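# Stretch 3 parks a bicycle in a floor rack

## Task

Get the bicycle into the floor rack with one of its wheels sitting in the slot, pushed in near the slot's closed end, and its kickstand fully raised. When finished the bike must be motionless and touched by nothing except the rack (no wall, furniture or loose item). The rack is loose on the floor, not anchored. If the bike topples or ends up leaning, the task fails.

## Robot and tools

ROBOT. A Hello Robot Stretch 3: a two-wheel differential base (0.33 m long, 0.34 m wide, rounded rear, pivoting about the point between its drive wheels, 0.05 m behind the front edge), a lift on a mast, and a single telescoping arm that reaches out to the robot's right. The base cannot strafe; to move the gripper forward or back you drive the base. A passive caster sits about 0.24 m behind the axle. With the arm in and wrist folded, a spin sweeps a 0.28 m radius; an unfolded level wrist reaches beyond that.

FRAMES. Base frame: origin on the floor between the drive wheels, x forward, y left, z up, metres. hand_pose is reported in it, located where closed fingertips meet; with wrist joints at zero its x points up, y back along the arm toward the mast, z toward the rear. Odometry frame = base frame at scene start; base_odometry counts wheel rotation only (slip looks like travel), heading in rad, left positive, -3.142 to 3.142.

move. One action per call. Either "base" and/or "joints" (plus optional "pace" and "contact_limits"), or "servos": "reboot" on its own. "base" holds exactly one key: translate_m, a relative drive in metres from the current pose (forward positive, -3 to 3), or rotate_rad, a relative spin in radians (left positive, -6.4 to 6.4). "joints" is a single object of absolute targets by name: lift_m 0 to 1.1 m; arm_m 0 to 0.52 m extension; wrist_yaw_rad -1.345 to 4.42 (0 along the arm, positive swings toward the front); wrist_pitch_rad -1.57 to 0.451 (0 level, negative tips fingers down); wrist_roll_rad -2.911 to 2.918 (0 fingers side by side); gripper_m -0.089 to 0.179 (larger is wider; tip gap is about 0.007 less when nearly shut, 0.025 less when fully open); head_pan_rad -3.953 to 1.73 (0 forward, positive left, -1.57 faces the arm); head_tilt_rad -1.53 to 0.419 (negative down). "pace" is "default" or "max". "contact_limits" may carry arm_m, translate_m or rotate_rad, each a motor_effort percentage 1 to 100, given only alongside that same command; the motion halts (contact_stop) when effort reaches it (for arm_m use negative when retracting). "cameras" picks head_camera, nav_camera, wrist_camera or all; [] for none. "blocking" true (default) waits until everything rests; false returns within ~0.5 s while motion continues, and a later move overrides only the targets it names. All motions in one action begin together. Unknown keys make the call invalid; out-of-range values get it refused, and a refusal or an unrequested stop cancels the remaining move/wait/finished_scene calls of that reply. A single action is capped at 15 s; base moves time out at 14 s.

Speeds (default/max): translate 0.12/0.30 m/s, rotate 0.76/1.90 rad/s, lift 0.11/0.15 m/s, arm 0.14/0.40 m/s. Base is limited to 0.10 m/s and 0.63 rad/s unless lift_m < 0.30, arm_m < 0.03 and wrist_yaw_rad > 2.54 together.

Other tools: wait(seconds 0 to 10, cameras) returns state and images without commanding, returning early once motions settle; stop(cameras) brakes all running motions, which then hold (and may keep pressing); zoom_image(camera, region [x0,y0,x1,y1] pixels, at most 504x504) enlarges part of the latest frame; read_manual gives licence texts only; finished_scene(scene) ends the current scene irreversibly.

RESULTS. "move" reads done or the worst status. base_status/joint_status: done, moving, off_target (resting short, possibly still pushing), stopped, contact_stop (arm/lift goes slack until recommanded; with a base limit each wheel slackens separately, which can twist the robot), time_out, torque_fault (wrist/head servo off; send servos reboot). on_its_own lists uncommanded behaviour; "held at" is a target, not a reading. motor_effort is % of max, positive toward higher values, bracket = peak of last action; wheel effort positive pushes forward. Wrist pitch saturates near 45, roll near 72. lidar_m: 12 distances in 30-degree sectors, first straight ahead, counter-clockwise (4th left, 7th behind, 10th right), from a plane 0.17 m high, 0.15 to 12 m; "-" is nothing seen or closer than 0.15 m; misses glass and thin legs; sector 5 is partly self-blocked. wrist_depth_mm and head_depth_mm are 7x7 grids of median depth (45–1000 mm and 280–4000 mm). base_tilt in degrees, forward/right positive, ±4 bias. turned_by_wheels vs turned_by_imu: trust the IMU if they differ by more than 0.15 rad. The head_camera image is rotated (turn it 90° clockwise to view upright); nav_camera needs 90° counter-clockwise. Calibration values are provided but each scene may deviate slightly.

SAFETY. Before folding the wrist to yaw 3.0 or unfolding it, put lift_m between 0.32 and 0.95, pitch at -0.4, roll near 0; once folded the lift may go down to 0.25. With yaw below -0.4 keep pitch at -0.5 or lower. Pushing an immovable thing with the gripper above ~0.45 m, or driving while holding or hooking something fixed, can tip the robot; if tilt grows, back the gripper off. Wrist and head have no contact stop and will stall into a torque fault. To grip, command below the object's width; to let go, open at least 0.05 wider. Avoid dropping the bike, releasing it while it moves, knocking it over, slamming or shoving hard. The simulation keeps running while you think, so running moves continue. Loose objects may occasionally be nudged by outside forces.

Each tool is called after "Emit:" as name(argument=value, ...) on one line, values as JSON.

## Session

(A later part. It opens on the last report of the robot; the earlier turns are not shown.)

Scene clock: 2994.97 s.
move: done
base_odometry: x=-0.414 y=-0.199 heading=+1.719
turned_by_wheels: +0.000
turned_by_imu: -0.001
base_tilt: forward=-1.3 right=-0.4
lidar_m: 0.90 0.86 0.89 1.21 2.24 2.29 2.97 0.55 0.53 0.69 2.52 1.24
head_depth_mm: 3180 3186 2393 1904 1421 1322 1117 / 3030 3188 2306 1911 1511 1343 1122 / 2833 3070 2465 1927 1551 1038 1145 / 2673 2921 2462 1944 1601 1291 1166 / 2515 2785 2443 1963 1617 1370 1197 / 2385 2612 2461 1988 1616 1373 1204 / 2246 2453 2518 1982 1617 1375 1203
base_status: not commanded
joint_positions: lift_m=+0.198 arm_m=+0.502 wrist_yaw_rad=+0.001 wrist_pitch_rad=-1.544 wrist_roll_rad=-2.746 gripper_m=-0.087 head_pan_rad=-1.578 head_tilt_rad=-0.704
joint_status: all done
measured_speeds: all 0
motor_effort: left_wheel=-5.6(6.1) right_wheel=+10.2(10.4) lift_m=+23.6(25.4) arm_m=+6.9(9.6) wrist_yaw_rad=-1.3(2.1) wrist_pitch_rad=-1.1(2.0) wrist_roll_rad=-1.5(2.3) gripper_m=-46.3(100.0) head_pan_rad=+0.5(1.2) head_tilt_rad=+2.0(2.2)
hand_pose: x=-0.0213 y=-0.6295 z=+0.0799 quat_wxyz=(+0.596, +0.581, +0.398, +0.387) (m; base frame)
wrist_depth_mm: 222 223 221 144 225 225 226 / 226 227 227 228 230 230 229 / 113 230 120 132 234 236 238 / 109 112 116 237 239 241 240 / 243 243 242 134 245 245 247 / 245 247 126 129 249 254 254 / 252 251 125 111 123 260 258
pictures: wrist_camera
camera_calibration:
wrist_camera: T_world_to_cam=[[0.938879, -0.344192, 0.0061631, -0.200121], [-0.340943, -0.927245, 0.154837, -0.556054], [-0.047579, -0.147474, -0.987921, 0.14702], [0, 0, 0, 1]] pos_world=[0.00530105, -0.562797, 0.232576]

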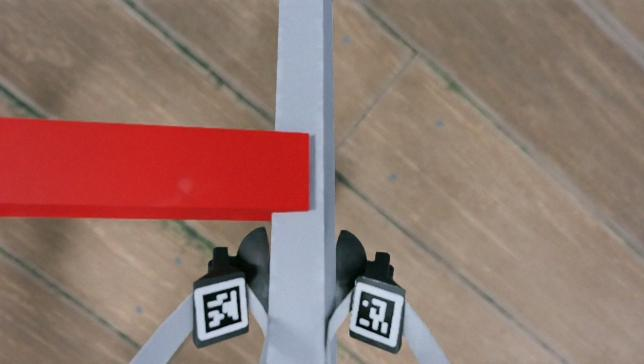

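Emit:
move(base={"translate_m":-0.03}, joints={"lift_m":0.29,"gripper_m":-0.089}, cameras=["wrist_camera","head_camera"])

Scene clock: 3001.57 s.
move: off_target
base_odometry: x=-0.409 y=-0.229 heading=+1.719
turned_by_wheels: +0.000
turned_by_imu: +0.002
base_tilt: forward=-1.3 right=-0.4
lidar_m: 0.93 0.89 0.92 1.25 2.22 2.28 2.94 0.50 0.49 0.53 2.53 1.28
head_depth_mm: 3188 3215 2412 1898 1396 1331 1073 / 3042 3242 2265 1918 1552 1329 1076 / 2857 3124 2401 1934 1295 1124 1169 / 2664 2942 2439 1948 1612 1292 1165 / 2548 2801 2486 1951 1605 1376 1194 / 2394 2612 2490 1961 1616 1381 1194 / 2280 2488 2515 1976 1632 1394 1211
base_status: done
joint_positions: lift_m=+0.290 arm_m=+0.502 wrist_yaw_rad=-0.006 wrist_pitch_rad=-1.539 wrist_roll_rad=-2.742 gripper_m=-0.061 head_pan_rad=-1.578 head_tilt_rad=-0.703
joint_status: gripper_m off_target (ended at -0.061, target -0.089); the others done
measured_speeds: all 0
on_its_own: gripper_m is held at -0.062, not at your -0.089, by its stall guard, which is not easing now
motor_effort: left_wheel=+5.3(21.9) right_wheel=-10.3(41.1) lift_m=+35.4(47.9) arm_m=+0.6(3.9) wrist_yaw_rad=+5.1(6.4) wrist_pitch_rad=-2.1(6.9) wrist_roll_rad=-2.7(3.1) gripper_m=-18.8(23.9) head_pan_rad=+0.1(1.0) head_tilt_rad=+1.4(2.2)
hand_pose: x=-0.0211 y=-0.6310 z=+0.1719 quat_wxyz=(+0.599, +0.581, +0.395, +0.383) (m; base frame)
wrist_depth_mm: 304 305 310 311 315 311 317 / 313 318 315 217 318 319 323 / 317 314 320 191 328 332 330 / 156 157 155 159 333 336 335 / 328 336 339 150 344 344 347 / 340 345 127 131 349 350 357 / 348 349 123 126 123 361 363
pictures: head_camera (sideways), wrist_camera
camera_calibration:
head_camera: T_world_to_cam=[[0.0510643, 0.650553, -0.757742, 1.01206], [0.99852, -0.0190254, 0.0509562, -0.0698042], [0.0187334, -0.759222, -0.650562, 0.807966], [0, 0, 0, 1]] pos_world=[0.00288494, -0.0462991, 1.29607]
wrist_camera: T_world_to_cam=[[0.934999, -0.354554, 0.00829424, -0.208309], [-0.351227, -0.922477, 0.160236, -0.56979], [-0.049161, -0.152733, -0.987044, 0.234156], [0, 0, 0, 1]] pos_world=[0.0061547, -0.563711, 0.32415]

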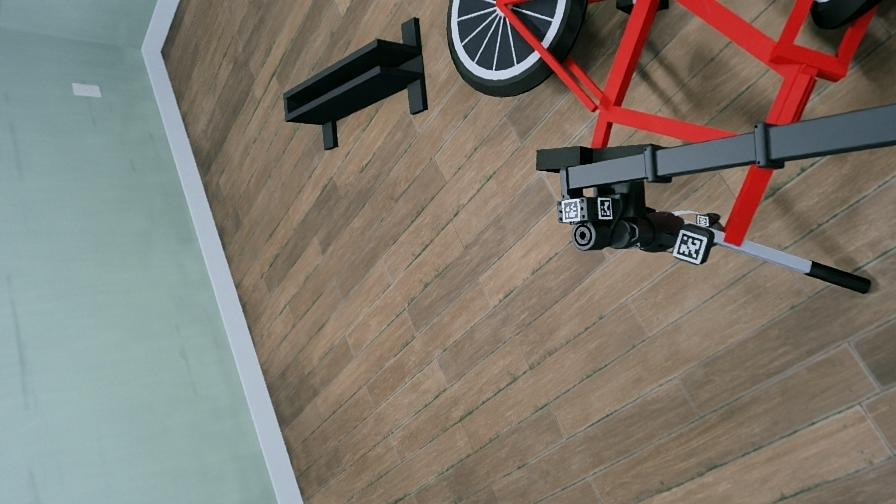

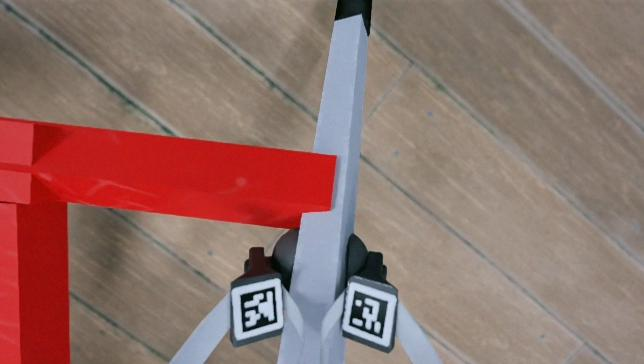

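Emit:
move(base={"translate_m":-0.03}, joints={"lift_m":0.38,"gripper_m":-0.089}, cameras=["wrist_camera","head_camera"])

Scene clock: 3005.53 s.
move: off_target
base_odometry: x=-0.405 y=-0.258 heading=+1.719
turned_by_wheels: +0.000
turned_by_imu: +0.000
base_tilt: forward=-1.3 right=-0.5
lidar_m: 0.95 0.91 0.95 1.29 2.21 2.26 2.93 2.83 0.52 0.55 2.55 1.32
head_depth_mm: 3226 3249 2420 1904 1381 1349 1036 / 3065 3271 2248 1925 1320 1302 658 / 2900 3123 2417 1927 917 1277 1189 / 2677 2938 2468 1954 1503 1288 1187 / 2541 2822 2510 1949 1621 1373 1198 / 2406 2619 2466 1960 1620 1384 1205 / 2269 2494 2508 1976 1628 1394 1208
base_status: done
joint_positions: lift_m=+0.380 arm_m=+0.502 wrist_yaw_rad=-0.004 wrist_pitch_rad=-1.523 wrist_roll_rad=-2.745 gripper_m=-0.085 head_pan_rad=-1.578 head_tilt_rad=-0.703
joint_status: gripper_m off_target (ended at -0.085, target -0.089); the others done
measured_speeds: all 0
motor_effort: left_wheel=+2.1(22.9) right_wheel=-5.0(42.5) lift_m=+46.1(46.7) arm_m=-4.7(4.7) wrist_yaw_rad=+3.4(9.5) wrist_pitch_rad=-5.0(6.7) wrist_roll_rad=-1.8(2.9) gripper_m=-21.8(98.1) head_pan_rad=-0.2(0.7) head_tilt_rad=+1.5(2.1)
hand_pose: x=-0.0212 y=-0.6351 z=+0.2616 quat_wxyz=(+0.603, +0.576, +0.400, +0.381) (m; base frame)
wrist_depth_mm: 382 389 395 395 400 400 404 / 398 403 400 404 404 411 411 / 307 407 416 414 415 420 422 / 216 207 418 428 427 423 435 / 425 210 194 200 437 442 448 / 219 429 128 142 442 453 461 / 219 236 121 127 124 467 466
pictures: head_camera (sideways), wrist_camera
camera_calibration:
head_camera: T_world_to_cam=[[0.051062, 0.650348, -0.757919, 1.01229], [0.99852, -0.0190104, 0.0509594, -0.0698084], [0.018733, -0.759399, -0.650356, 0.807698], [0, 0, 0, 1]] pos_world=[0.00288499, -0.0463006, 1.29608]
wrist_camera: T_world_to_cam=[[0.936915, -0.34929, 0.0136749, -0.208459], [-0.346182, -0.921732, 0.174836, -0.591166], [-0.0484641, -0.168541, -0.984503, 0.311406], [0, 0, 0, 1]] pos_world=[0.00574917, -0.565224, 0.412788]

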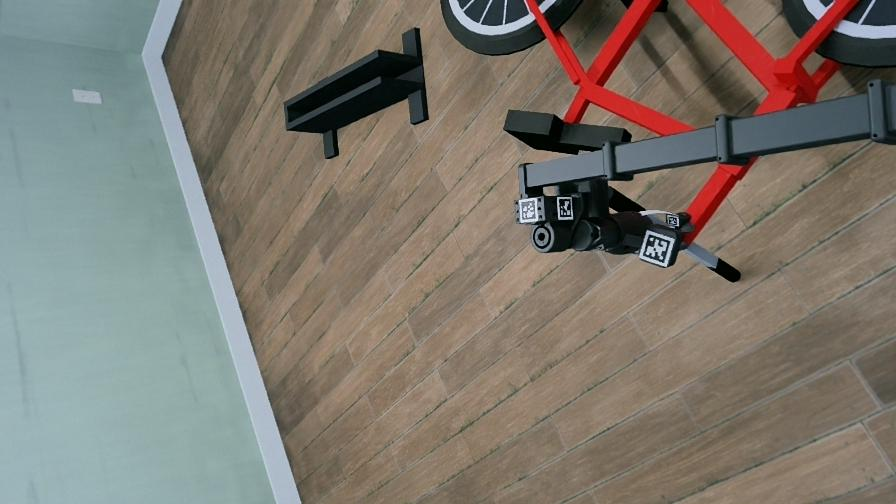

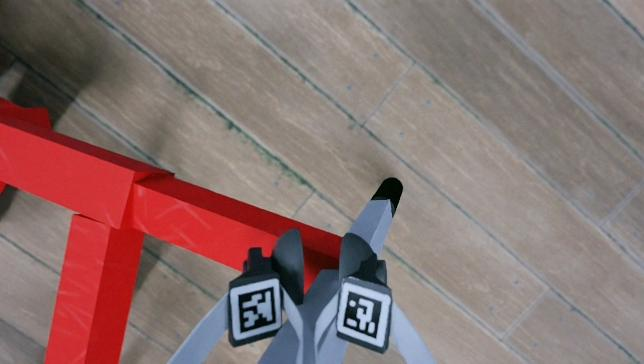

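Emit:
move(base={"translate_m":-0.05}, joints={"lift_m":0.46}, cameras=["wrist_camera","head_camera"])

Scene clock: 3009.30 s.
move: done
base_odometry: x=-0.397 y=-0.308 heading=+1.719
turned_by_wheels: +0.000
turned_by_imu: +0.000
base_tilt: forward=-1.4 right=-0.4
lidar_m: 0.99 0.96 0.99 1.34 2.17 2.24 2.88 2.78 0.35 0.68 2.57 1.37
head_depth_mm: 3147 3217 2410 1901 1384 1301 1011 / 3169 3267 2291 1924 1270 1069 568 / 2851 3118 2410 1936 864 1287 1180 / 2665 3009 2461 1959 921 1341 1189 / 2565 2849 2490 1952 1610 1364 1203 / 2395 2655 2468 1970 1621 1376 1202 / 2277 2524 2508 1976 1623 1388 1213
base_status: done
joint_positions: lift_m=+0.460 arm_m=+0.502 wrist_yaw_rad=-0.004 wrist_pitch_rad=-1.497 wrist_roll_rad=-2.737 gripper_m=-0.074 head_pan_rad=-1.578 head_tilt_rad=-0.703
joint_status: all done
measured_speeds: all 0
on_its_own: gripper_m is held at -0.074, not at your -0.089, by its stall guard, which is still easing; wrist_pitch_rad is at rest, and its effort (-9.7) is outside its rest range (-8 to +12)
motor_effort: left_wheel=-5.4(6.7) right_wheel=+3.1(11.3) lift_m=+47.4(52.4) arm_m=-10.6(10.6) wrist_yaw_rad=+3.8(4.8) wrist_pitch_rad=-9.7(10.2) wrist_roll_rad=-4.6(5.0) gripper_m=-11.2(21.6) head_pan_rad=+0.2(1.1) head_tilt_rad=+1.3(1.9)
hand_pose: x=-0.0212 y=-0.6416 z=+0.3414 quat_wxyz=(+0.612, +0.569, +0.402, +0.374) (m; base frame)
wrist_depth_mm: 454 460 461 466 471 479 487 / 458 465 474 476 479 493 501 / 255 481 486 507 499 512 501 / 298 224 496 510 514 518 516 / 508 239 203 202 525 527 536 / 521 245 126 142 539 547 559 / 536 252 121 125 554 564 571
pictures: head_camera (sideways), wrist_camera
camera_calibration:
head_camera: T_world_to_cam=[[0.0510623, 0.650348, -0.757919, 1.01229], [0.99852, -0.0190108, 0.0509594, -0.0698084], [0.0187327, -0.759399, -0.650356, 0.807698], [0, 0, 0, 1]] pos_world=[0.00288496, -0.0463006, 1.29608]
wrist_camera: T_world_to_cam=[[0.934001, -0.356532, 0.0229673, -0.219678], [-0.353817, -0.914143, 0.19788, -0.61427], [-0.049555, -0.192946, -0.979957, 0.371624], [0, 0, 0, 1]] pos_world=[0.00625566, -0.568149, 0.490772]

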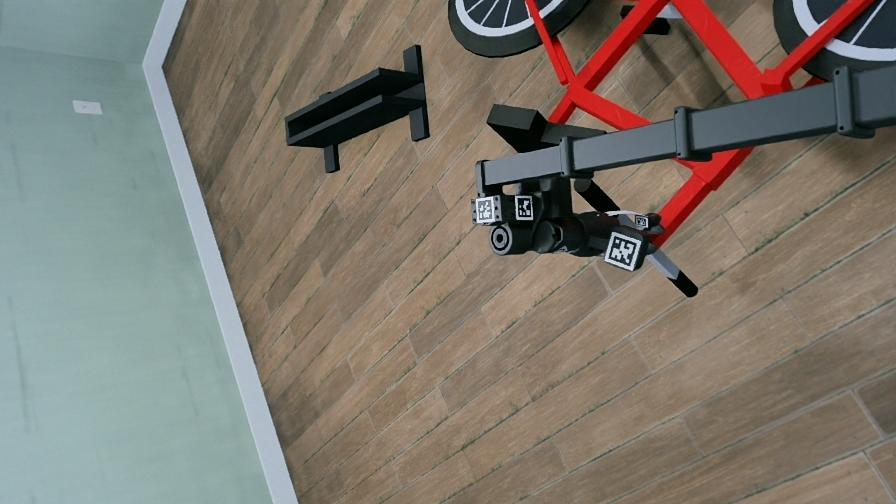

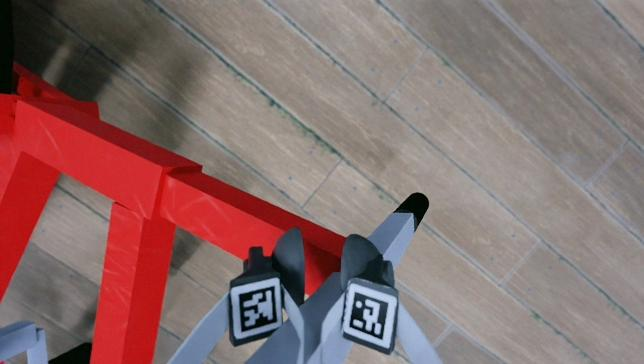

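Emit:
move(base={"translate_m":-0.08}, joints={"lift_m":0.54,"gripper_m":-0.089}, cameras=["wrist_camera","head_camera"])

Scene clock: 3014.30 s.
move: off_target
base_odometry: x=-0.385 y=-0.387 heading=+1.720
turned_by_wheels: +0.001
turned_by_imu: -0.005
base_tilt: forward=-1.4 right=-0.4
lidar_m: 1.07 1.03 1.06 1.44 2.14 2.20 2.80 2.72 0.27 2.73 2.61 1.48
head_depth_mm: 3080 3129 2400 1912 1398 1297 1016 / 3149 3254 2405 1919 1262 569 495 / 2978 3142 2357 818 1183 1278 1187 / 2738 3089 2465 1888 980 1364 1194 / 2572 2910 2494 1962 1623 1363 1195 / 2461 2702 2491 1968 1621 1382 1206 / 2328 2539 2538 1992 1629 1392 1205
base_status: done
joint_positions: lift_m=+0.540 arm_m=+0.502 wrist_yaw_rad=-0.009 wrist_pitch_rad=-1.470 wrist_roll_rad=-2.724 gripper_m=-0.082 head_pan_rad=-1.578 head_tilt_rad=-0.703
joint_status: gripper_m off_target (ended at -0.082, target -0.089); the others done
measured_speeds: all 0
on_its_own: gripper_m is held at -0.083, not at your -0.089, by its stall guard, which is still easing; wrist_pitch_rad is at rest, and its effort (-14.8) is outside its rest range (-8 to +12)
motor_effort: left_wheel=+9.9(20.1) right_wheel=-19.7(19.7) lift_m=+30.4(54.7) arm_m=-12.5(14.5) wrist_yaw_rad=+7.1(9.5) wrist_pitch_rad=-14.8(16.5) wrist_roll_rad=-8.9(11.5) gripper_m=-26.3(95.2) head_pan_rad=+0.6(0.9) head_tilt_rad=+1.3(2.1)
hand_pose: x=-0.0213 y=-0.6487 z=+0.4214 quat_wxyz=(+0.623, +0.564, +0.402, +0.363) (m; base frame)
wrist_depth_mm: 318 518 526 544 552 551 560 / 294 541 550 555 564 576 580 / 316 267 573 577 591 596 595 / 343 339 229 597 601 613 615 / 386 593 254 197 320 635 660 / 442 289 127 143 219 652 659 / 449 572 120 126 125 686 701
pictures: head_camera (sideways), wrist_camera
camera_calibration:
head_camera: T_world_to_cam=[[0.0510623, 0.650348, -0.757919, 1.01229], [0.99852, -0.0190108, 0.0509594, -0.0698084], [0.0187327, -0.759399, -0.650356, 0.807698], [0, 0, 0, 1]] pos_world=[0.00288496, -0.0463006, 1.29608]
wrist_camera: T_world_to_cam=[[0.927481, -0.372328, 0.0339233, -0.239023], [-0.370192, -0.901875, 0.222664, -0.639461], [-0.0523092, -0.219074, -0.974305, 0.429316], [0, 0, 0, 1]] pos_world=[0.00742304, -0.571656, 0.568778]

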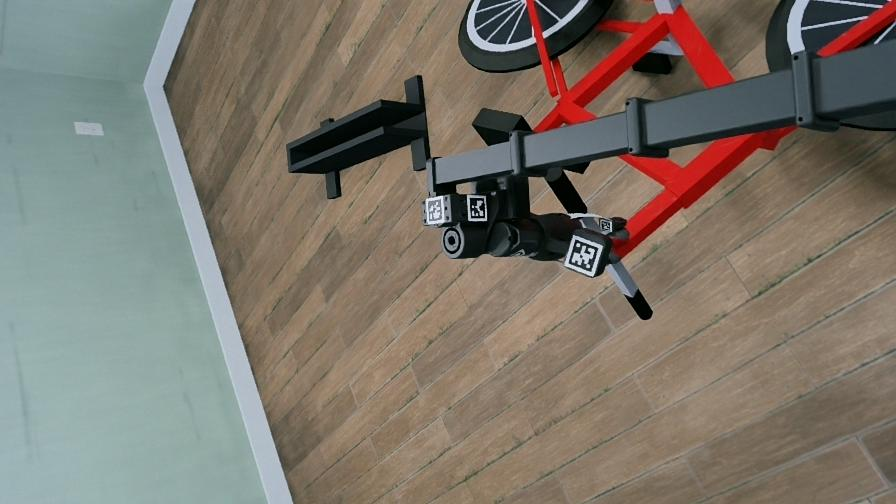

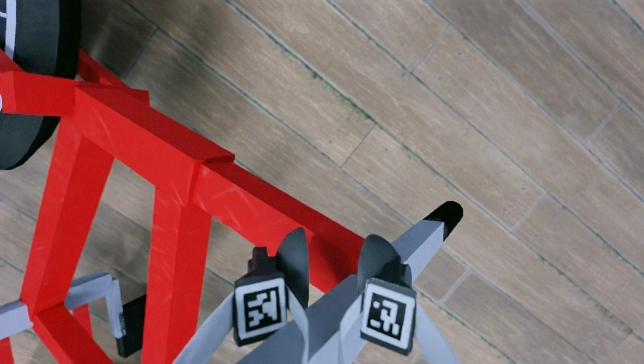

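Emit:
move(base={"translate_m":-0.08}, joints={"lift_m":0.61,"gripper_m":-0.089,"arm_m":0.518}, cameras=["wrist_camera","head_camera"])

Scene clock: 3019.93 s.
move: done
base_odometry: x=-0.373 y=-0.466 heading=+1.720
turned_by_wheels: +0.000
turned_by_imu: -0.001
base_tilt: forward=-1.3 right=-0.4
lidar_m: 1.14 1.10 1.13 1.53 2.10 2.15 2.73 2.65 0.68 0.44 0.70 1.58
head_depth_mm: 3007 3141 2419 1910 1444 1330 426 / 3203 3310 2447 1522 583 496 483 / 3060 3126 2292 763 1486 1363 1052 / 2807 3061 2460 822 1267 1341 1166 / 2673 2953 2472 1960 1607 1378 1199 / 2487 2774 2487 1981 1638 1357 1199 / 2352 2616 2540 2001 1635 1393 1203
base_status: done
joint_positions: lift_m=+0.610 arm_m=+0.518 wrist_yaw_rad=-0.004 wrist_pitch_rad=-1.548 wrist_roll_rad=-2.746 gripper_m=-0.086 head_pan_rad=-1.578 head_tilt_rad=-0.702
joint_status: all done
measured_speeds: all 0
motor_effort: left_wheel=-0.4(12.9) right_wheel=+0.2(22.6) lift_m=+29.7(48.8) arm_m=+11.7(21.8) wrist_yaw_rad=+2.5(10.9) wrist_pitch_rad=-0.4(15.3) wrist_roll_rad=-1.6(13.0) gripper_m=-14.6(99.7) head_pan_rad=+0.1(1.0) head_tilt_rad=+1.1(2.1)
hand_pose: x=-0.0212 y=-0.6440 z=+0.4920 quat_wxyz=(+0.595, +0.583, +0.395, +0.386) (m; base frame)
wrist_depth_mm: 618 516 497 605 626 633 626 / 628 533 504 630 634 644 630 / 643 539 514 652 454 432 657 / 655 656 652 656 658 662 676 / 662 661 666 454 683 685 679 / 691 689 505 128 693 706 720 / 698 691 118 122 715 714 726
pictures: head_camera (sideways), wrist_camera
camera_calibration:
head_camera: T_world_to_cam=[[0.0510613, 0.649423, -0.758711, 1.01332], [0.99852, -0.0189574, 0.0509738, -0.0698271], [0.0187204, -0.760191, -0.64943, 0.806493], [0, 0, 0, 1]] pos_world=[0.00288451, -0.0463077, 1.29614]
wrist_camera: T_world_to_cam=[[0.937212, -0.348726, 0.00482197, -0.21004], [-0.345403, -0.926188, 0.151234, -0.630952], [-0.0482734, -0.143404, -0.988486, 0.554898], [0, 0, 0, 1]] pos_world=[0.00570626, -0.578052, 0.644944]

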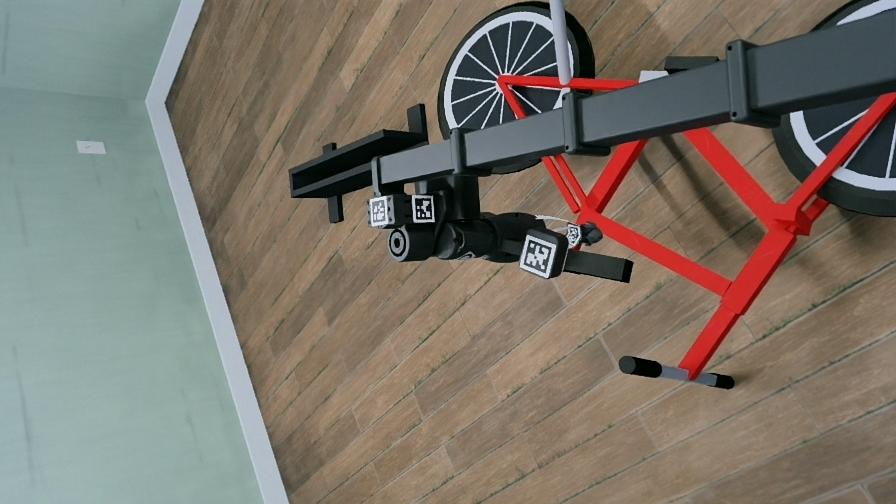

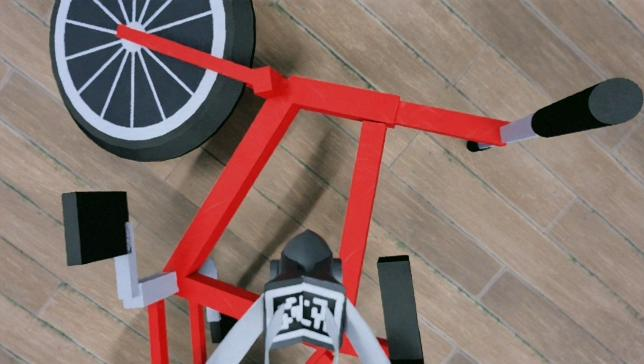

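Emit:
move(joints={"lift_m":0.75,"arm_m":0.1}, cameras=[])

Emit:
move(base={"rotate_rad":-0.3}, joints={"wrist_pitch_rad":0.0,"wrist_roll_rad":0.0,"gripper_m":0.1}, cameras=[])

Emit:
move(base={"translate_m":-0.5}, cameras=[])

Emit:
move(base={"rotate_rad":0.3})

Scene clock: 3042.27 s.
move: done
base_odometry: x=-0.373 y=-0.466 heading=+1.720
turned_by_wheels: +0.000
turned_by_imu: +0.000
base_tilt: forward=-1.3 right=-0.5
lidar_m: 1.14 1.09 1.13 1.53 2.09 2.15 2.74 2.66 0.68 0.44 0.70 1.58
head_depth_mm: 3062 3124 2419 1912 1402 344 308 / 3178 3316 2431 1522 1356 365 1027 / 2969 3139 2294 1948 1393 374 414 / 2791 3074 2486 1949 1500 1140 1151 / 2633 2897 2493 1968 1621 1375 1208 / 2499 2775 2492 1973 1625 1350 1204 / 2369 2627 2504 1987 1637 1384 1204
base_status: not commanded
joint_positions: lift_m=+0.750 arm_m=+0.100 wrist_yaw_rad=-0.003 wrist_pitch_rad=-1.547 wrist_roll_rad=-2.746 gripper_m=-0.086 head_pan_rad=-1.578 head_tilt_rad=-0.702
joint_status: all done
measured_speeds: all 0
motor_effort: left_wheel=-0.4(1.3) right_wheel=+0.2(0.4) lift_m=+33.7(39.3) arm_m=-15.1(22.3) wrist_yaw_rad=+1.8(4.4) wrist_pitch_rad=-0.6(0.8) wrist_roll_rad=-1.4(2.0) gripper_m=-13.8(15.3) head_pan_rad=+0.5(0.9) head_tilt_rad=+0.0(1.5)
hand_pose: x=-0.0212 y=-0.2268 z=+0.6320 quat_wxyz=(+0.596, +0.582, +0.396, +0.386) (m; base frame)
wrist_depth_mm: 743 594 602 748 756 784 774 / 771 749 625 618 782 813 801 / 778 802 646 783 803 802 816 / 790 800 798 862 826 804 805 / 819 840 754 827 838 824 849 / 830 827 759 127 852 819 856 / 852 877 118 122 862 869 877
pictures: none
No camera images: "cameras" was empty.

Scene clock: 3044.63 s.
move: done
base_odometry: x=-0.373 y=-0.466 heading=+1.420
turned_by_wheels: -0.300
turned_by_imu: -0.294
base_tilt: forward=-1.4 right=-0.5
lidar_m: 1.31 1.10 1.09 1.24 2.02 2.08 2.34 2.66 2.65 0.44 0.50 2.42
head_depth_mm: 2496 2739 2432 1915 1575 344 308 / 2632 2929 2428 1938 1603 364 1072 / 2826 3058 2430 1920 454 373 1069 / 3097 3167 2449 1565 492 1173 1052 / 3267 3447 2494 1947 1492 1381 1158 / 3038 3180 2415 1954 1579 1351 1164 / 2740 2961 2529 1980 1631 1383 1203
base_status: done
joint_positions: lift_m=+0.750 arm_m=+0.100 wrist_yaw_rad=-0.002 wrist_pitch_rad=-0.024 wrist_roll_rad=-0.005 gripper_m=+0.100 head_pan_rad=-1.578 head_tilt_rad=-0.702
joint_status: all done
measured_speeds: all 0
motor_effort: left_wheel=+3.4(8.3) right_wheel=-4.5(7.3) lift_m=+32.9(34.0) arm_m=-10.8(15.3) wrist_yaw_rad=+1.7(3.0) wrist_pitch_rad=+4.5(6.2) wrist_roll_rad=+1.6(3.4) gripper_m=+0.2(81.2) head_pan_rad=+0.4(0.9) head_tilt_rad=+0.6(1.6)
hand_pose: x=-0.0219 y=-0.5005 z=+0.8584 quat_wxyz=(+0.709, +0.008, -0.705, -0.009) (m; base frame)
wrist_depth_mm: - - - - - - - / - - - - - - - / - - - - - - - / - - - - - - - / - - - - - - - / - 123 - - 144 - - / - 123 - - - - -
pictures: none
No camera images: "cameras" was empty.

Scene clock: 3050.73 s.
move: done
base_odometry: x=-0.448 y=-0.960 heading=+1.420
turned_by_wheels: +0.000
turned_by_imu: -0.001
base_tilt: forward=-1.3 right=-0.5
lidar_m: 1.70 1.43 1.43 1.60 1.72 1.71 1.93 2.31 2.33 1.11 0.82 0.69
head_depth_mm: 2140 2365 2444 1918 1575 343 308 / 2329 2560 2413 1911 1584 365 1125 / 2459 2750 2425 1935 455 374 1169 / 2658 2970 2470 1939 491 1289 1191 / 2915 3209 2500 1957 1602 1377 1201 / 3125 3294 2492 1965 1541 1383 1152 / 3161 3286 2544 1615 1433 1362 1116
base_status: done
joint_positions: lift_m=+0.750 arm_m=+0.100 wrist_yaw_rad=-0.002 wrist_pitch_rad=-0.024 wrist_roll_rad=-0.005 gripper_m=+0.100 head_pan_rad=-1.578 head_tilt_rad=-0.702
joint_status: not commanded
measured_speeds: all 0
motor_effort: left_wheel=+1.0(4.9) right_wheel=-4.0(8.1) lift_m=+31.1(33.3) arm_m=-0.9(11.4) wrist_yaw_rad=+1.4(3.3) wrist_pitch_rad=+4.5(4.8) wrist_roll_rad=+1.5(1.9) gripper_m=+0.5(1.2) head_pan_rad=+0.7(1.2) head_tilt_rad=+0.3(1.6)
hand_pose: x=-0.0219 y=-0.5005 z=+0.8584 quat_wxyz=(+0.709, +0.008, -0.705, -0.009) (m; base frame)
wrist_depth_mm: - - - - - - - / - - - - - - - / - - - - - - - / - - - - - - - / - - - - - - - / - 123 - - 143 - - / - 119 - - - - -
pictures: none
No camera images: "cameras" was empty.

Scene clock: 3052.27 s.
move: done
base_odometry: x=-0.448 y=-0.960 heading=+1.720
turned_by_wheels: +0.300
turned_by_imu: +0.295
base_tilt: forward=-1.3 right=-0.4
lidar_m: 1.48 1.42 1.47 1.79 1.72 1.76 2.40 2.32 2.39 0.86 0.69 2.06
head_depth_mm: 2638 2835 2401 1916 1575 343 308 / 2889 3121 2433 1925 1591 365 1127 / 3246 3317 2446 1937 455 374 1161 / 3232 3343 2465 1780 492 1290 1193 / 3020 3204 2375 1578 1499 1379 1143 / 2893 3080 2511 1906 1547 1285 1110 / 2710 2957 2534 1993 1523 1274 1105
base_status: done
joint_positions: lift_m=+0.750 arm_m=+0.100 wrist_yaw_rad=-0.001 wrist_pitch_rad=-0.024 wrist_roll_rad=-0.005 gripper_m=+0.100 head_pan_rad=-1.578 head_tilt_rad=-0.702
joint_status: not commanded
measured_speeds: all 0
motor_effort: left_wheel=-4.1(8.9) right_wheel=+4.2(7.7) lift_m=+31.1(31.7) arm_m=+0.4(1.5) wrist_yaw_rad=+1.6(3.2) wrist_pitch_rad=+4.6(4.7) wrist_roll_rad=+1.8(1.8) gripper_m=+0.1(0.9) head_pan_rad=-0.2(1.1) head_tilt_rad=+0.9(1.4)
hand_pose: x=-0.0218 y=-0.5006 z=+0.8584 quat_wxyz=(+0.709, +0.008, -0.705, -0.009) (m; base frame)
wrist_depth_mm: - - - - - - - / - - - - - - - / - - - - - - - / - - - - - - - / - - - - - - - / - 123 - - 144 - - / - 122 - - - - -
pictures: head_camera (sideways), nav_camera (sideways), wrist_camera
camera_calibration:
head_camera: T_world_to_cam=[[0.0510601, 0.649423, -0.758711, 1.01332], [0.99852, -0.0189555, 0.0509738, -0.0698271], [0.0187218, -0.760191, -0.64943, 0.806493], [0, 0, 0, 1]] pos_world=[0.0028846, -0.0463077, 1.29614]
nav_camera: T_world_to_cam=[[-0.000562493, -0.649293, 0.760538, -0.946114], [-0.998779, -0.0371984, -0.032496, 0.100954], [0.0493903, -0.759628, -0.648479, 0.799758], [0, 0, 0, 1]] pos_world=[0.0607978, -0.00303113, 1.24146]
wrist_camera: T_world_to_cam=[[-0.998797, -0.00174421, 0.0490059, -0.0676468], [-0.0486807, 0.155504, -0.986635, 0.971027], [-0.00589971, -0.987834, -0.155402, -0.19926], [0, 0, 0, 1]] pos_world=[-0.0214707, -0.347952, 0.930399]

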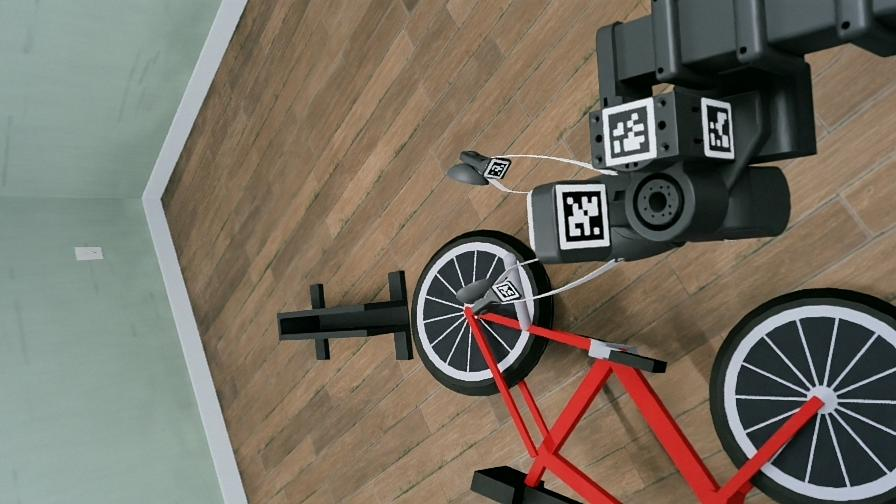

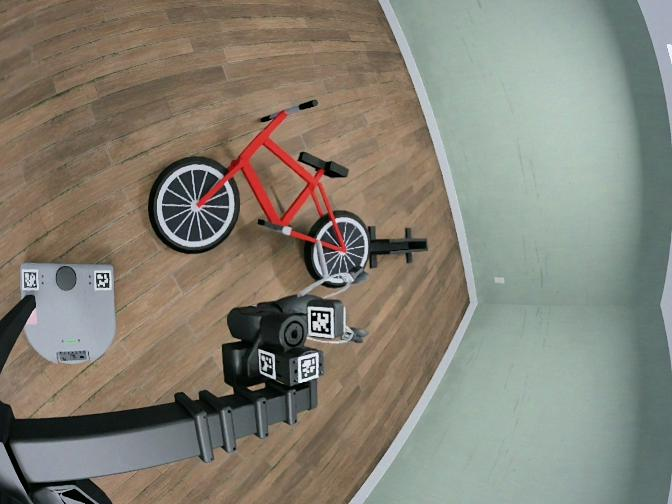

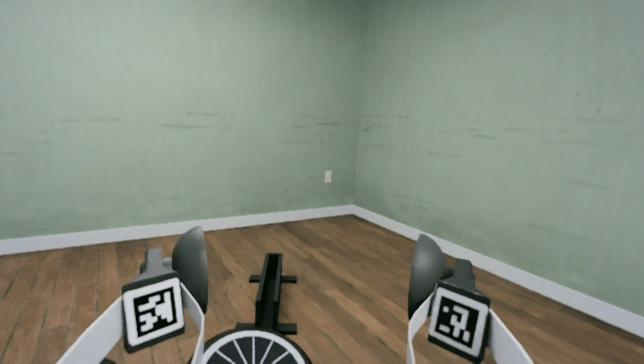

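Emit:
move(base={"translate_m":0.45}, joints={"arm_m":0.0})

Scene clock: 3059.83 s.
move: done
base_odometry: x=-0.515 y=-0.515 heading=+1.720
turned_by_wheels: +0.000
turned_by_imu: +0.002
base_tilt: forward=-1.3 right=-0.4
lidar_m: 1.08 1.04 1.08 1.46 1.95 2.01 2.73 2.70 0.87 0.58 0.84 1.50
head_depth_mm: 3077 3150 2414 1840 1592 1353 293 / 3303 3282 2394 1577 1484 1260 293 / 3169 3350 2335 1626 1495 377 318 / 2989 3160 2463 1950 1499 490 1156 / 2775 3019 2491 1958 1581 1316 1204 / 2622 2875 2506 1971 1627 1375 1201 / 2492 2755 2521 1992 1650 1397 1208
base_status: done
joint_positions: lift_m=+0.750 arm_m=+0.000 wrist_yaw_rad=-0.001 wrist_pitch_rad=-0.024 wrist_roll_rad=-0.005 gripper_m=+0.100 head_pan_rad=-1.578 head_tilt_rad=-0.702
joint_status: all done
measured_speeds: all 0
motor_effort: left_wheel=-1.0(4.6) right_wheel=+3.3(7.7) lift_m=+28.9(31.1) arm_m=-14.9(20.2) wrist_yaw_rad=+1.5(2.5) wrist_pitch_rad=+4.4(4.7) wrist_roll_rad=+1.5(1.8) gripper_m=+0.2(1.2) head_pan_rad=+0.4(1.6) head_tilt_rad=+1.0(1.5)
hand_pose: x=-0.0218 y=-0.4006 z=+0.8586 quat_wxyz=(+0.709, +0.008, -0.705, -0.009) (m; base frame)
wrist_depth_mm: - - - - - - - / - - - - - - - / - - - - - - - / - - - - - - - / - - - - - - - / - 122 - - 143 - - / - 123 - - - - -
pictures: head_camera (sideways), nav_camera (sideways), wrist_camera
camera_calibration:
head_camera: T_world_to_cam=[[0.0510602, 0.649423, -0.758711, 1.01332], [0.99852, -0.0189556, 0.0509738, -0.0698271], [0.0187217, -0.760191, -0.64943, 0.806493], [0, 0, 0, 1]] pos_world=[0.00288459, -0.0463077, 1.29614]
nav_camera: T_world_to_cam=[[-0.00056257, -0.649293, 0.760538, -0.946114], [-0.998779, -0.0371983, -0.032496, 0.100954], [0.0493902, -0.759628, -0.648479, 0.799758], [0, 0, 0, 1]] pos_world=[0.0607978, -0.00303114, 1.24146]
wrist_camera: T_world_to_cam=[[-0.998812, -0.00177648, 0.0486934, -0.0672072], [-0.0483805, 0.154916, -0.986742, 0.955493], [-0.00579045, -0.987926, -0.154818, -0.101011], [0, 0, 0, 1]] pos_world=[-0.021485, -0.247932, 0.93046]

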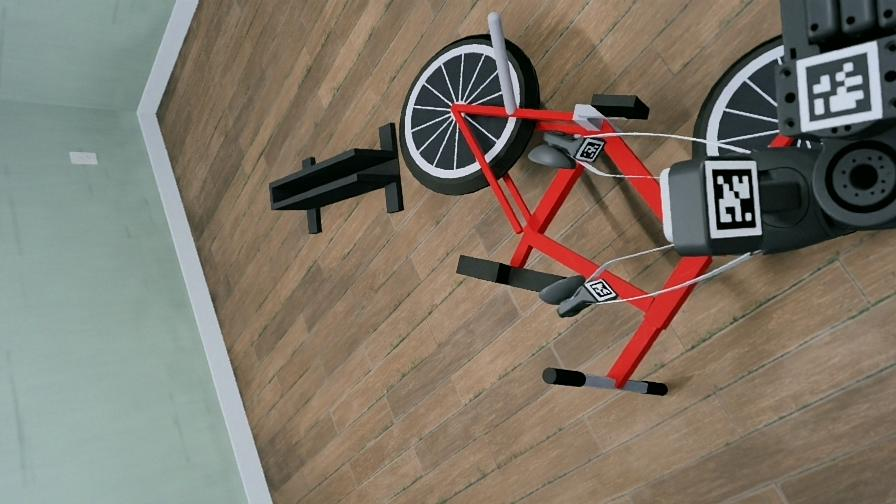

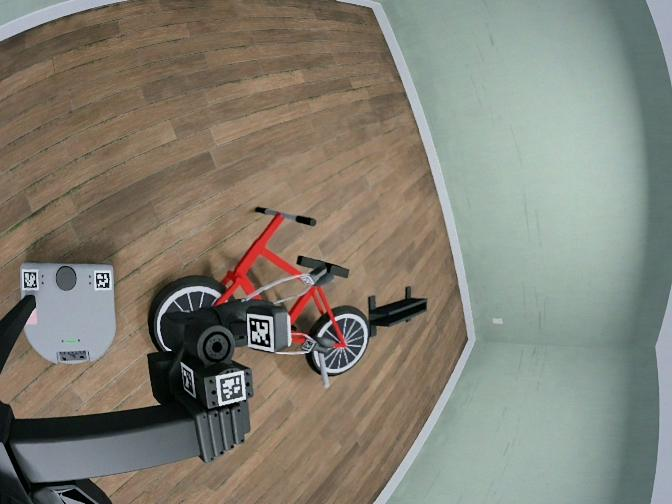

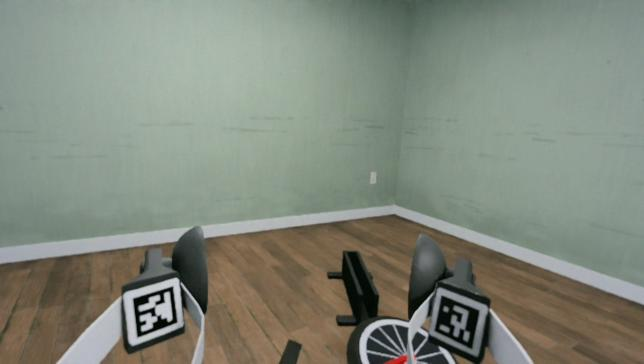

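Emit:
move(base={"rotate_rad":-0.31}, cameras=[])

Emit:
move(base={"translate_m":0.35}, cameras=[])

Emit:
move(base={"rotate_rad":0.31}, joints={"lift_m":0.32})

Scene clock: 3068.07 s.
move: done
base_odometry: x=-0.515 y=-0.515 heading=+1.410
turned_by_wheels: -0.310
turned_by_imu: -0.304
base_tilt: forward=-1.3 right=-0.4
lidar_m: 1.25 1.05 1.04 1.17 1.90 1.94 2.17 2.71 2.70 0.58 0.61 2.36
head_depth_mm: 2529 2750 2404 1912 1575 1347 293 / 2685 2944 2428 1928 1591 1355 294 / 2886 3097 2444 1932 1566 377 318 / 3083 3252 2453 1607 1499 490 1058 / 3279 3380 2491 1569 1504 1238 1131 / 3167 3253 2402 1971 1513 1328 1200 / 2947 3093 2542 1985 1592 1325 1211
base_status: done
joint_positions: lift_m=+0.750 arm_m=+0.000 wrist_yaw_rad=-0.001 wrist_pitch_rad=-0.024 wrist_roll_rad=-0.005 gripper_m=+0.100 head_pan_rad=-1.578 head_tilt_rad=-0.702
joint_status: not commanded
measured_speeds: all 0
motor_effort: left_wheel=+3.8(8.3) right_wheel=-4.5(8.0) lift_m=+27.8(28.7) arm_m=-15.0(16.1) wrist_yaw_rad=+2.0(2.4) wrist_pitch_rad=+4.5(4.5) wrist_roll_rad=+1.3(1.8) gripper_m=+0.3(1.3) head_pan_rad=+0.4(1.0) head_tilt_rad=+0.6(1.5)
hand_pose: x=-0.0218 y=-0.4006 z=+0.8586 quat_wxyz=(+0.709, +0.008, -0.705, -0.009) (m; base frame)
wrist_depth_mm: - - - - - - - / - - - - - - - / - - - - - - - / - - - - - - - / - - - - - - - / - 122 - - 143 - - / - 122 - - - - -
pictures: none
No camera images: "cameras" was empty.

Scene clock: 3072.70 s.
move: done
base_odometry: x=-0.459 y=-0.170 heading=+1.410
turned_by_wheels: +0.000
turned_by_imu: +0.002
base_tilt: forward=-1.4 right=-0.4
lidar_m: 0.97 0.82 0.81 0.91 1.48 2.20 2.47 2.95 0.62 0.62 2.55 1.83
head_depth_mm: 2780 2948 2419 1921 1583 1232 293 / 2904 3089 2459 1595 1484 1239 294 / 3111 3291 2442 1605 1488 378 318 / 3356 3383 2312 1954 1493 490 1149 / 3198 3316 2395 1947 1583 1320 1196 / 2905 3102 2539 1983 1614 1388 1202 / 2639 2852 2543 1987 1640 1390 1213
base_status: done
joint_positions: lift_m=+0.750 arm_m=+0.000 wrist_yaw_rad=-0.001 wrist_pitch_rad=-0.024 wrist_roll_rad=-0.005 gripper_m=+0.100 head_pan_rad=-1.578 head_tilt_rad=-0.702
joint_status: not commanded
measured_speeds: all 0
motor_effort: left_wheel=+2.2(8.3) right_wheel=+0.0(3.9) lift_m=+26.8(28.5) arm_m=-15.0(16.1) wrist_yaw_rad=+1.3(3.3) wrist_pitch_rad=+4.5(4.7) wrist_roll_rad=+1.4(1.8) gripper_m=-0.3(1.3) head_pan_rad=+0.5(0.9) head_tilt_rad=+1.1(1.6)
hand_pose: x=-0.0218 y=-0.4006 z=+0.8586 quat_wxyz=(+0.709, +0.008, -0.705, -0.009) (m; base frame)
wrist_depth_mm: - - - - - - - / - - - - - - - / - - - - - - - / - - - - - - - / - - - - - - - / - 122 - - 143 - - / - 123 - - - 867 -
pictures: none
No camera images: "cameras" was empty.

Scene clock: 3077.43 s.
move: done
base_odometry: x=-0.459 y=-0.170 heading=+1.720
turned_by_wheels: +0.310
turned_by_imu: +0.305
base_tilt: forward=-1.3 right=-0.5
lidar_m: 0.84 0.81 0.84 1.14 2.22 2.28 3.01 2.93 0.62 0.71 2.54 1.17
head_depth_mm: 3258 3238 2429 1866 1512 1344 1140 / 3042 3255 2305 1931 1487 1280 1185 / 2870 3089 2414 1937 1591 1337 1175 / 2680 2960 2471 1945 1607 1377 1182 / 2546 2769 2459 1958 1610 1381 1199 / 2390 2637 2502 1966 1624 1374 1207 / 2249 2471 2519 1994 1630 1392 1199
base_status: done
joint_positions: lift_m=+0.320 arm_m=+0.000 wrist_yaw_rad=-0.001 wrist_pitch_rad=-0.023 wrist_roll_rad=-0.005 gripper_m=+0.100 head_pan_rad=-1.578 head_tilt_rad=-0.702
joint_status: all done
measured_speeds: all 0
motor_effort: left_wheel=-4.0(9.6) right_wheel=+4.5(8.1) lift_m=+18.5(23.6) arm_m=-10.9(16.2) wrist_yaw_rad=+1.0(2.9) wrist_pitch_rad=+4.1(4.6) wrist_roll_rad=+1.6(1.8) gripper_m=-0.2(1.2) head_pan_rad=+0.2(1.0) head_tilt_rad=+0.8(1.7)
hand_pose: x=-0.0218 y=-0.4006 z=+0.4288 quat_wxyz=(+0.709, +0.008, -0.705, -0.009) (m; base frame)
wrist_depth_mm: - - - - - - - / - - - - - - - / - - - - - - - / - - - - - - - / - - - - 700 - - / 989 122 - - 144 671 737 / 795 122 786 782 450 120 696
pictures: head_camera (sideways), nav_camera (sideways), wrist_camera
camera_calibration:
head_camera: T_world_to_cam=[[0.0510604, 0.649423, -0.758711, 1.01332], [0.99852, -0.018956, 0.0509738, -0.0698271], [0.0187214, -0.760191, -0.64943, 0.806493], [0, 0, 0, 1]] pos_world=[0.00288458, -0.0463077, 1.29614]
nav_camera: T_world_to_cam=[[-0.000562803, -0.649293, 0.760538, -0.946114], [-0.998779, -0.0371979, -0.032496, 0.100954], [0.0493899, -0.759628, -0.64848, 0.799758], [0, 0, 0, 1]] pos_world=[0.0607978, -0.00303115, 1.24146]
wrist_camera: T_world_to_cam=[[-0.998812, -0.00173577, 0.048696, -0.0462642], [-0.0483817, 0.154086, -0.986872, 0.53113], [-0.0057904, -0.988056, -0.153987, -0.16798], [0, 0, 0, 1]] pos_world=[-0.0214849, -0.247894, 0.500544]

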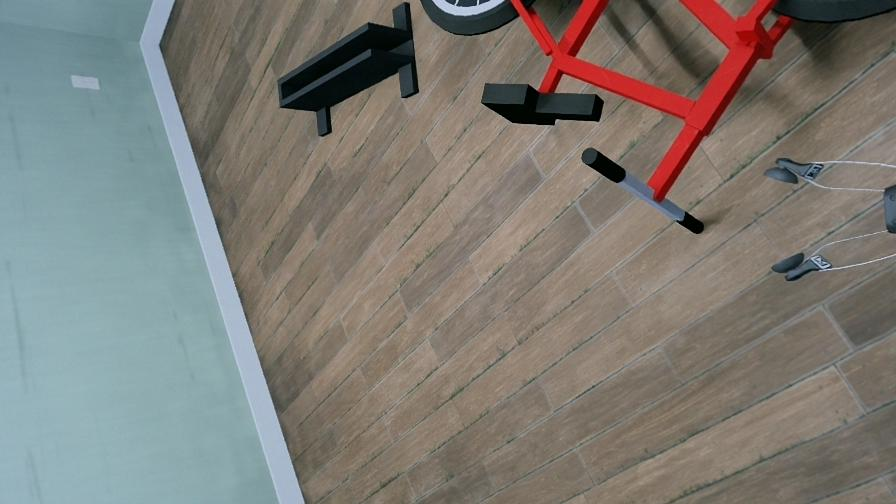

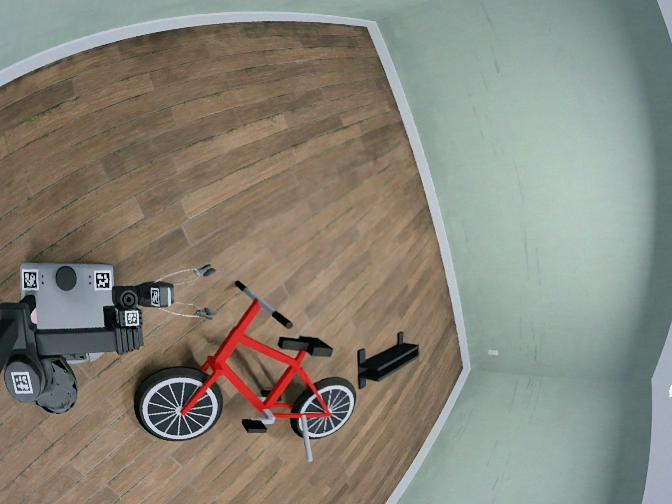

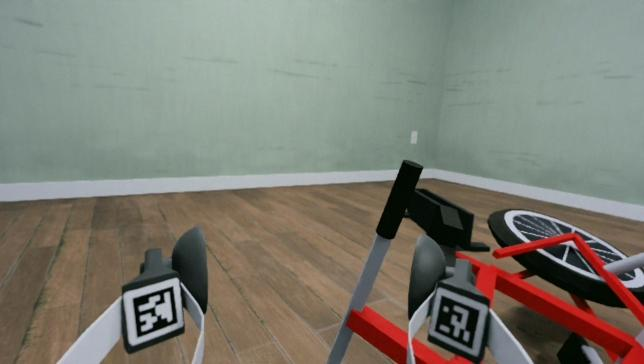

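Emit:
move(joints={"lift_m":0.66}, cameras=[])

Emit:
move(base={"translate_m":-0.08}, joints={"arm_m":0.46,"wrist_pitch_rad":-1.2,"wrist_roll_rad":-1.9,"gripper_m":0.12})

Scene clock: 3238.13 s.
move: done
base_odometry: x=-0.459 y=-0.170 heading=+1.720
turned_by_wheels: +0.000
turned_by_imu: +0.000
base_tilt: forward=-1.3 right=-0.4
lidar_m: 0.85 0.81 0.84 1.14 2.22 2.27 3.01 2.93 0.62 0.71 2.54 1.17
head_depth_mm: 3202 3247 2390 1862 1504 1360 1121 / 3046 3199 2303 1908 1489 1275 1186 / 2844 3092 2468 1958 1608 1311 434 / 2689 2931 2488 1933 1607 1344 1151 / 2526 2803 2509 1965 1621 1373 1198 / 2421 2694 2511 1977 1622 1385 1203 / 2273 2481 2558 1978 1639 1388 1212
base_status: not commanded
joint_positions: lift_m=+0.660 arm_m=+0.000 wrist_yaw_rad=-0.001 wrist_pitch_rad=-0.022 wrist_roll_rad=-0.005 gripper_m=+0.100 head_pan_rad=-1.578 head_tilt_rad=-0.702
joint_status: all done
measured_speeds: all 0
motor_effort: left_wheel=-3.5(4.8) right_wheel=+4.5(4.7) lift_m=+33.6(39.5) arm_m=-6.1(9.8) wrist_yaw_rad=+1.6(2.5) wrist_pitch_rad=+4.0(4.5) wrist_roll_rad=+1.5(1.8) gripper_m=+0.4(1.1) head_pan_rad=+0.3(1.1) head_tilt_rad=+0.7(1.7)
hand_pose: x=-0.0218 y=-0.4006 z=+0.7689 quat_wxyz=(+0.709, +0.008, -0.705, -0.009) (m; base frame)
wrist_depth_mm: - - - - - - - / - - - - - - - / - - - - - - - / - - - - - - - / - - - - - - - / - 122 - - 142 - - / - 122 - - 130 119 -
pictures: none
No camera images: "cameras" was empty.

Scene clock: 3242.70 s.
move: done
base_odometry: x=-0.448 y=-0.249 heading=+1.720
turned_by_wheels: +0.000
turned_by_imu: +0.000
base_tilt: forward=-1.4 right=-0.4
lidar_m: 0.92 0.88 0.91 1.23 2.18 2.23 2.96 2.87 0.57 0.60 2.58 1.27
head_depth_mm: 3201 3261 2420 1518 1438 1183 372 / 3087 3301 2279 1848 514 459 1144 / 2923 3162 2429 700 1562 1299 1191 / 2733 3007 2442 747 1536 1342 1198 / 2531 2856 2477 1953 1613 1377 1197 / 2431 2648 2482 1972 1620 1384 1202 / 2302 2536 2514 1983 1638 1389 1212
base_status: done
joint_positions: lift_m=+0.660 arm_m=+0.460 wrist_yaw_rad=-0.001 wrist_pitch_rad=-1.198 wrist_roll_rad=-1.897 gripper_m=+0.120 head_pan_rad=-1.578 head_tilt_rad=-0.702
joint_status: all done
measured_speeds: all 0
motor_effort: left_wheel=-3.0(8.5) right_wheel=-0.5(3.8) lift_m=+27.1(33.9) arm_m=+15.7(25.3) wrist_yaw_rad=+0.1(2.3) wrist_pitch_rad=-0.3(4.1) wrist_roll_rad=-1.3(2.6) gripper_m=+0.0(71.6) head_pan_rad=+0.5(0.9) head_tilt_rad=+0.4(1.7)
hand_pose: x=-0.0214 y=-0.6760 z=+0.5513 quat_wxyz=(+0.815, +0.557, +0.134, +0.091) (m; base frame)
wrist_depth_mm: 554 581 629 683 760 832 952 / 558 615 654 718 780 889 1000 / 575 619 664 740 824 933 - / 590 636 478 793 886 996 - / 599 483 486 816 910 - - / 501 120 737 568 646 - - / 108 123 791 575 536 117 -
pictures: head_camera (sideways), nav_camera (sideways), wrist_camera
camera_calibration:
head_camera: T_world_to_cam=[[0.0510602, 0.649423, -0.758711, 1.01332], [0.99852, -0.0189556, 0.0509738, -0.0698271], [0.0187217, -0.760191, -0.649429, 0.806493], [0, 0, 0, 1]] pos_world=[0.00288459, -0.0463077, 1.29614]
nav_camera: T_world_to_cam=[[-0.000562569, -0.649293, 0.760538, -0.946114], [-0.998779, -0.0371983, -0.032496, 0.100954], [0.0493902, -0.759628, -0.648479, 0.799758], [0, 0, 0, 1]] pos_world=[0.0607978, -0.00303115, 1.24146]
wrist_camera: T_world_to_cam=[[0.359923, -0.869915, 0.3372, -0.769166], [-0.924726, -0.284647, 0.252702, -0.304221], [-0.123847, -0.40277, -0.906884, 0.387023], [0, 0, 0, 1]] pos_world=[0.0434507, -0.599823, 0.687225]

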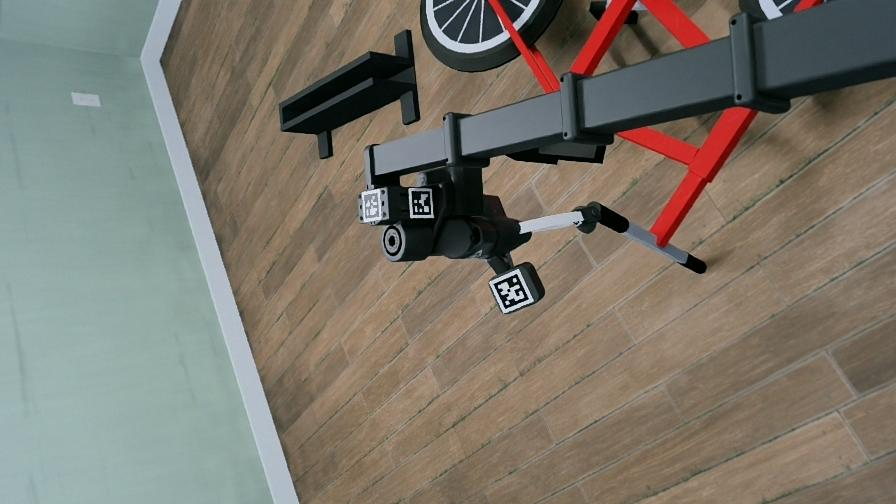

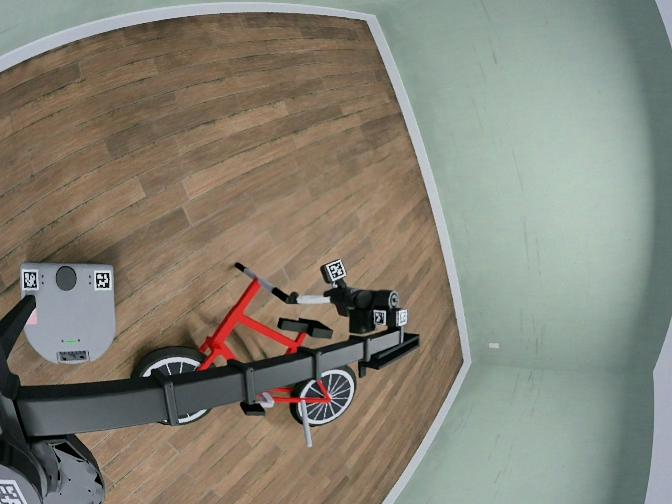

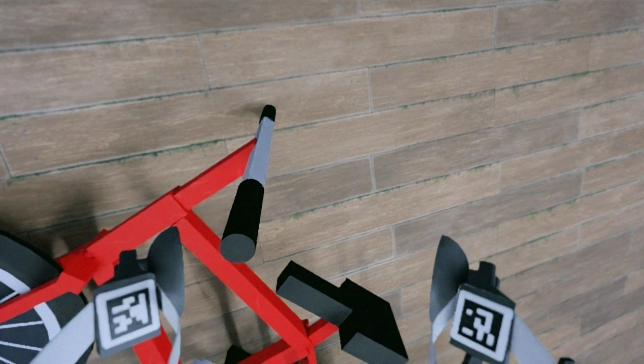

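Emit:
move(base={"translate_m":-0.03}, joints={"arm_m":0.48,"lift_m":0.57}, cameras=["wrist_camera","head_camera"])

Scene clock: 3250.60 s.
move: done
base_odometry: x=-0.443 y=-0.279 heading=+1.720
turned_by_wheels: +0.000
turned_by_imu: +0.000
base_tilt: forward=-1.3 right=-0.5
lidar_m: 0.94 0.90 0.94 1.27 2.16 2.22 2.94 2.84 0.56 0.59 2.59 1.31
head_depth_mm: 3165 3262 2376 1516 1403 1305 1041 / 3136 3280 2284 1925 1329 537 479 / 2909 3162 2469 778 1492 1315 1187 / 2740 3021 2485 1901 1039 1340 1186 / 2590 2888 2486 1965 1617 1372 1201 / 2450 2687 2494 1971 1616 1383 1201 / 2281 2519 2522 1980 1633 1385 1206
base_status: done
joint_positions: lift_m=+0.570 arm_m=+0.480 wrist_yaw_rad=-0.001 wrist_pitch_rad=-1.198 wrist_roll_rad=-1.897 gripper_m=+0.120 head_pan_rad=-1.578 head_tilt_rad=-0.702
joint_status: all done
measured_speeds: all 0
motor_effort: left_wheel=-1.9(7.6) right_wheel=+0.5(4.4) lift_m=+19.1(24.5) arm_m=+15.1(23.5) wrist_yaw_rad=+1.2(3.0) wrist_pitch_rad=-0.2(0.5) wrist_roll_rad=-1.4(1.6) gripper_m=+0.5(1.3) head_pan_rad=+0.4(1.0) head_tilt_rad=+0.8(1.4)
hand_pose: x=-0.0214 y=-0.6958 z=+0.4613 quat_wxyz=(+0.815, +0.557, +0.134, +0.091) (m; base frame)
wrist_depth_mm: 472 505 542 584 657 724 806 / 484 520 563 614 678 758 889 / 494 530 567 634 722 816 923 / 502 544 370 676 752 839 965 / 523 388 170 707 781 911 - / 389 120 434 686 526 944 - / 108 454 675 468 455 118 -
pictures: head_camera (sideways), wrist_camera
camera_calibration:
head_camera: T_world_to_cam=[[0.0510604, 0.649423, -0.758711, 1.01332], [0.99852, -0.018956, 0.0509738, -0.0698271], [0.0187214, -0.760191, -0.64943, 0.806493], [0, 0, 0, 1]] pos_world=[0.00288458, -0.0463077, 1.29614]
wrist_camera: T_world_to_cam=[[0.359922, -0.870065, 0.336814, -0.756037], [-0.924726, -0.284758, 0.252576, -0.28715], [-0.123846, -0.402369, -0.907062, 0.297724], [0, 0, 0, 1]] pos_world=[0.0434508, -0.619774, 0.597225]

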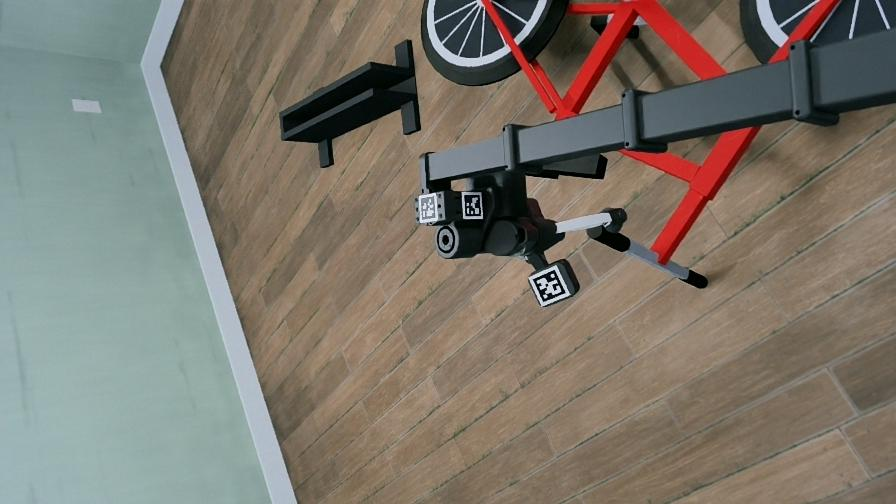

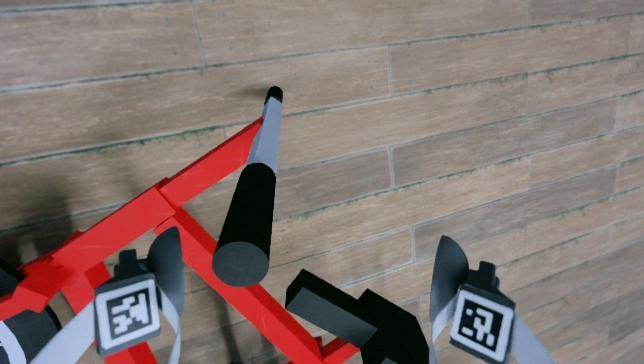

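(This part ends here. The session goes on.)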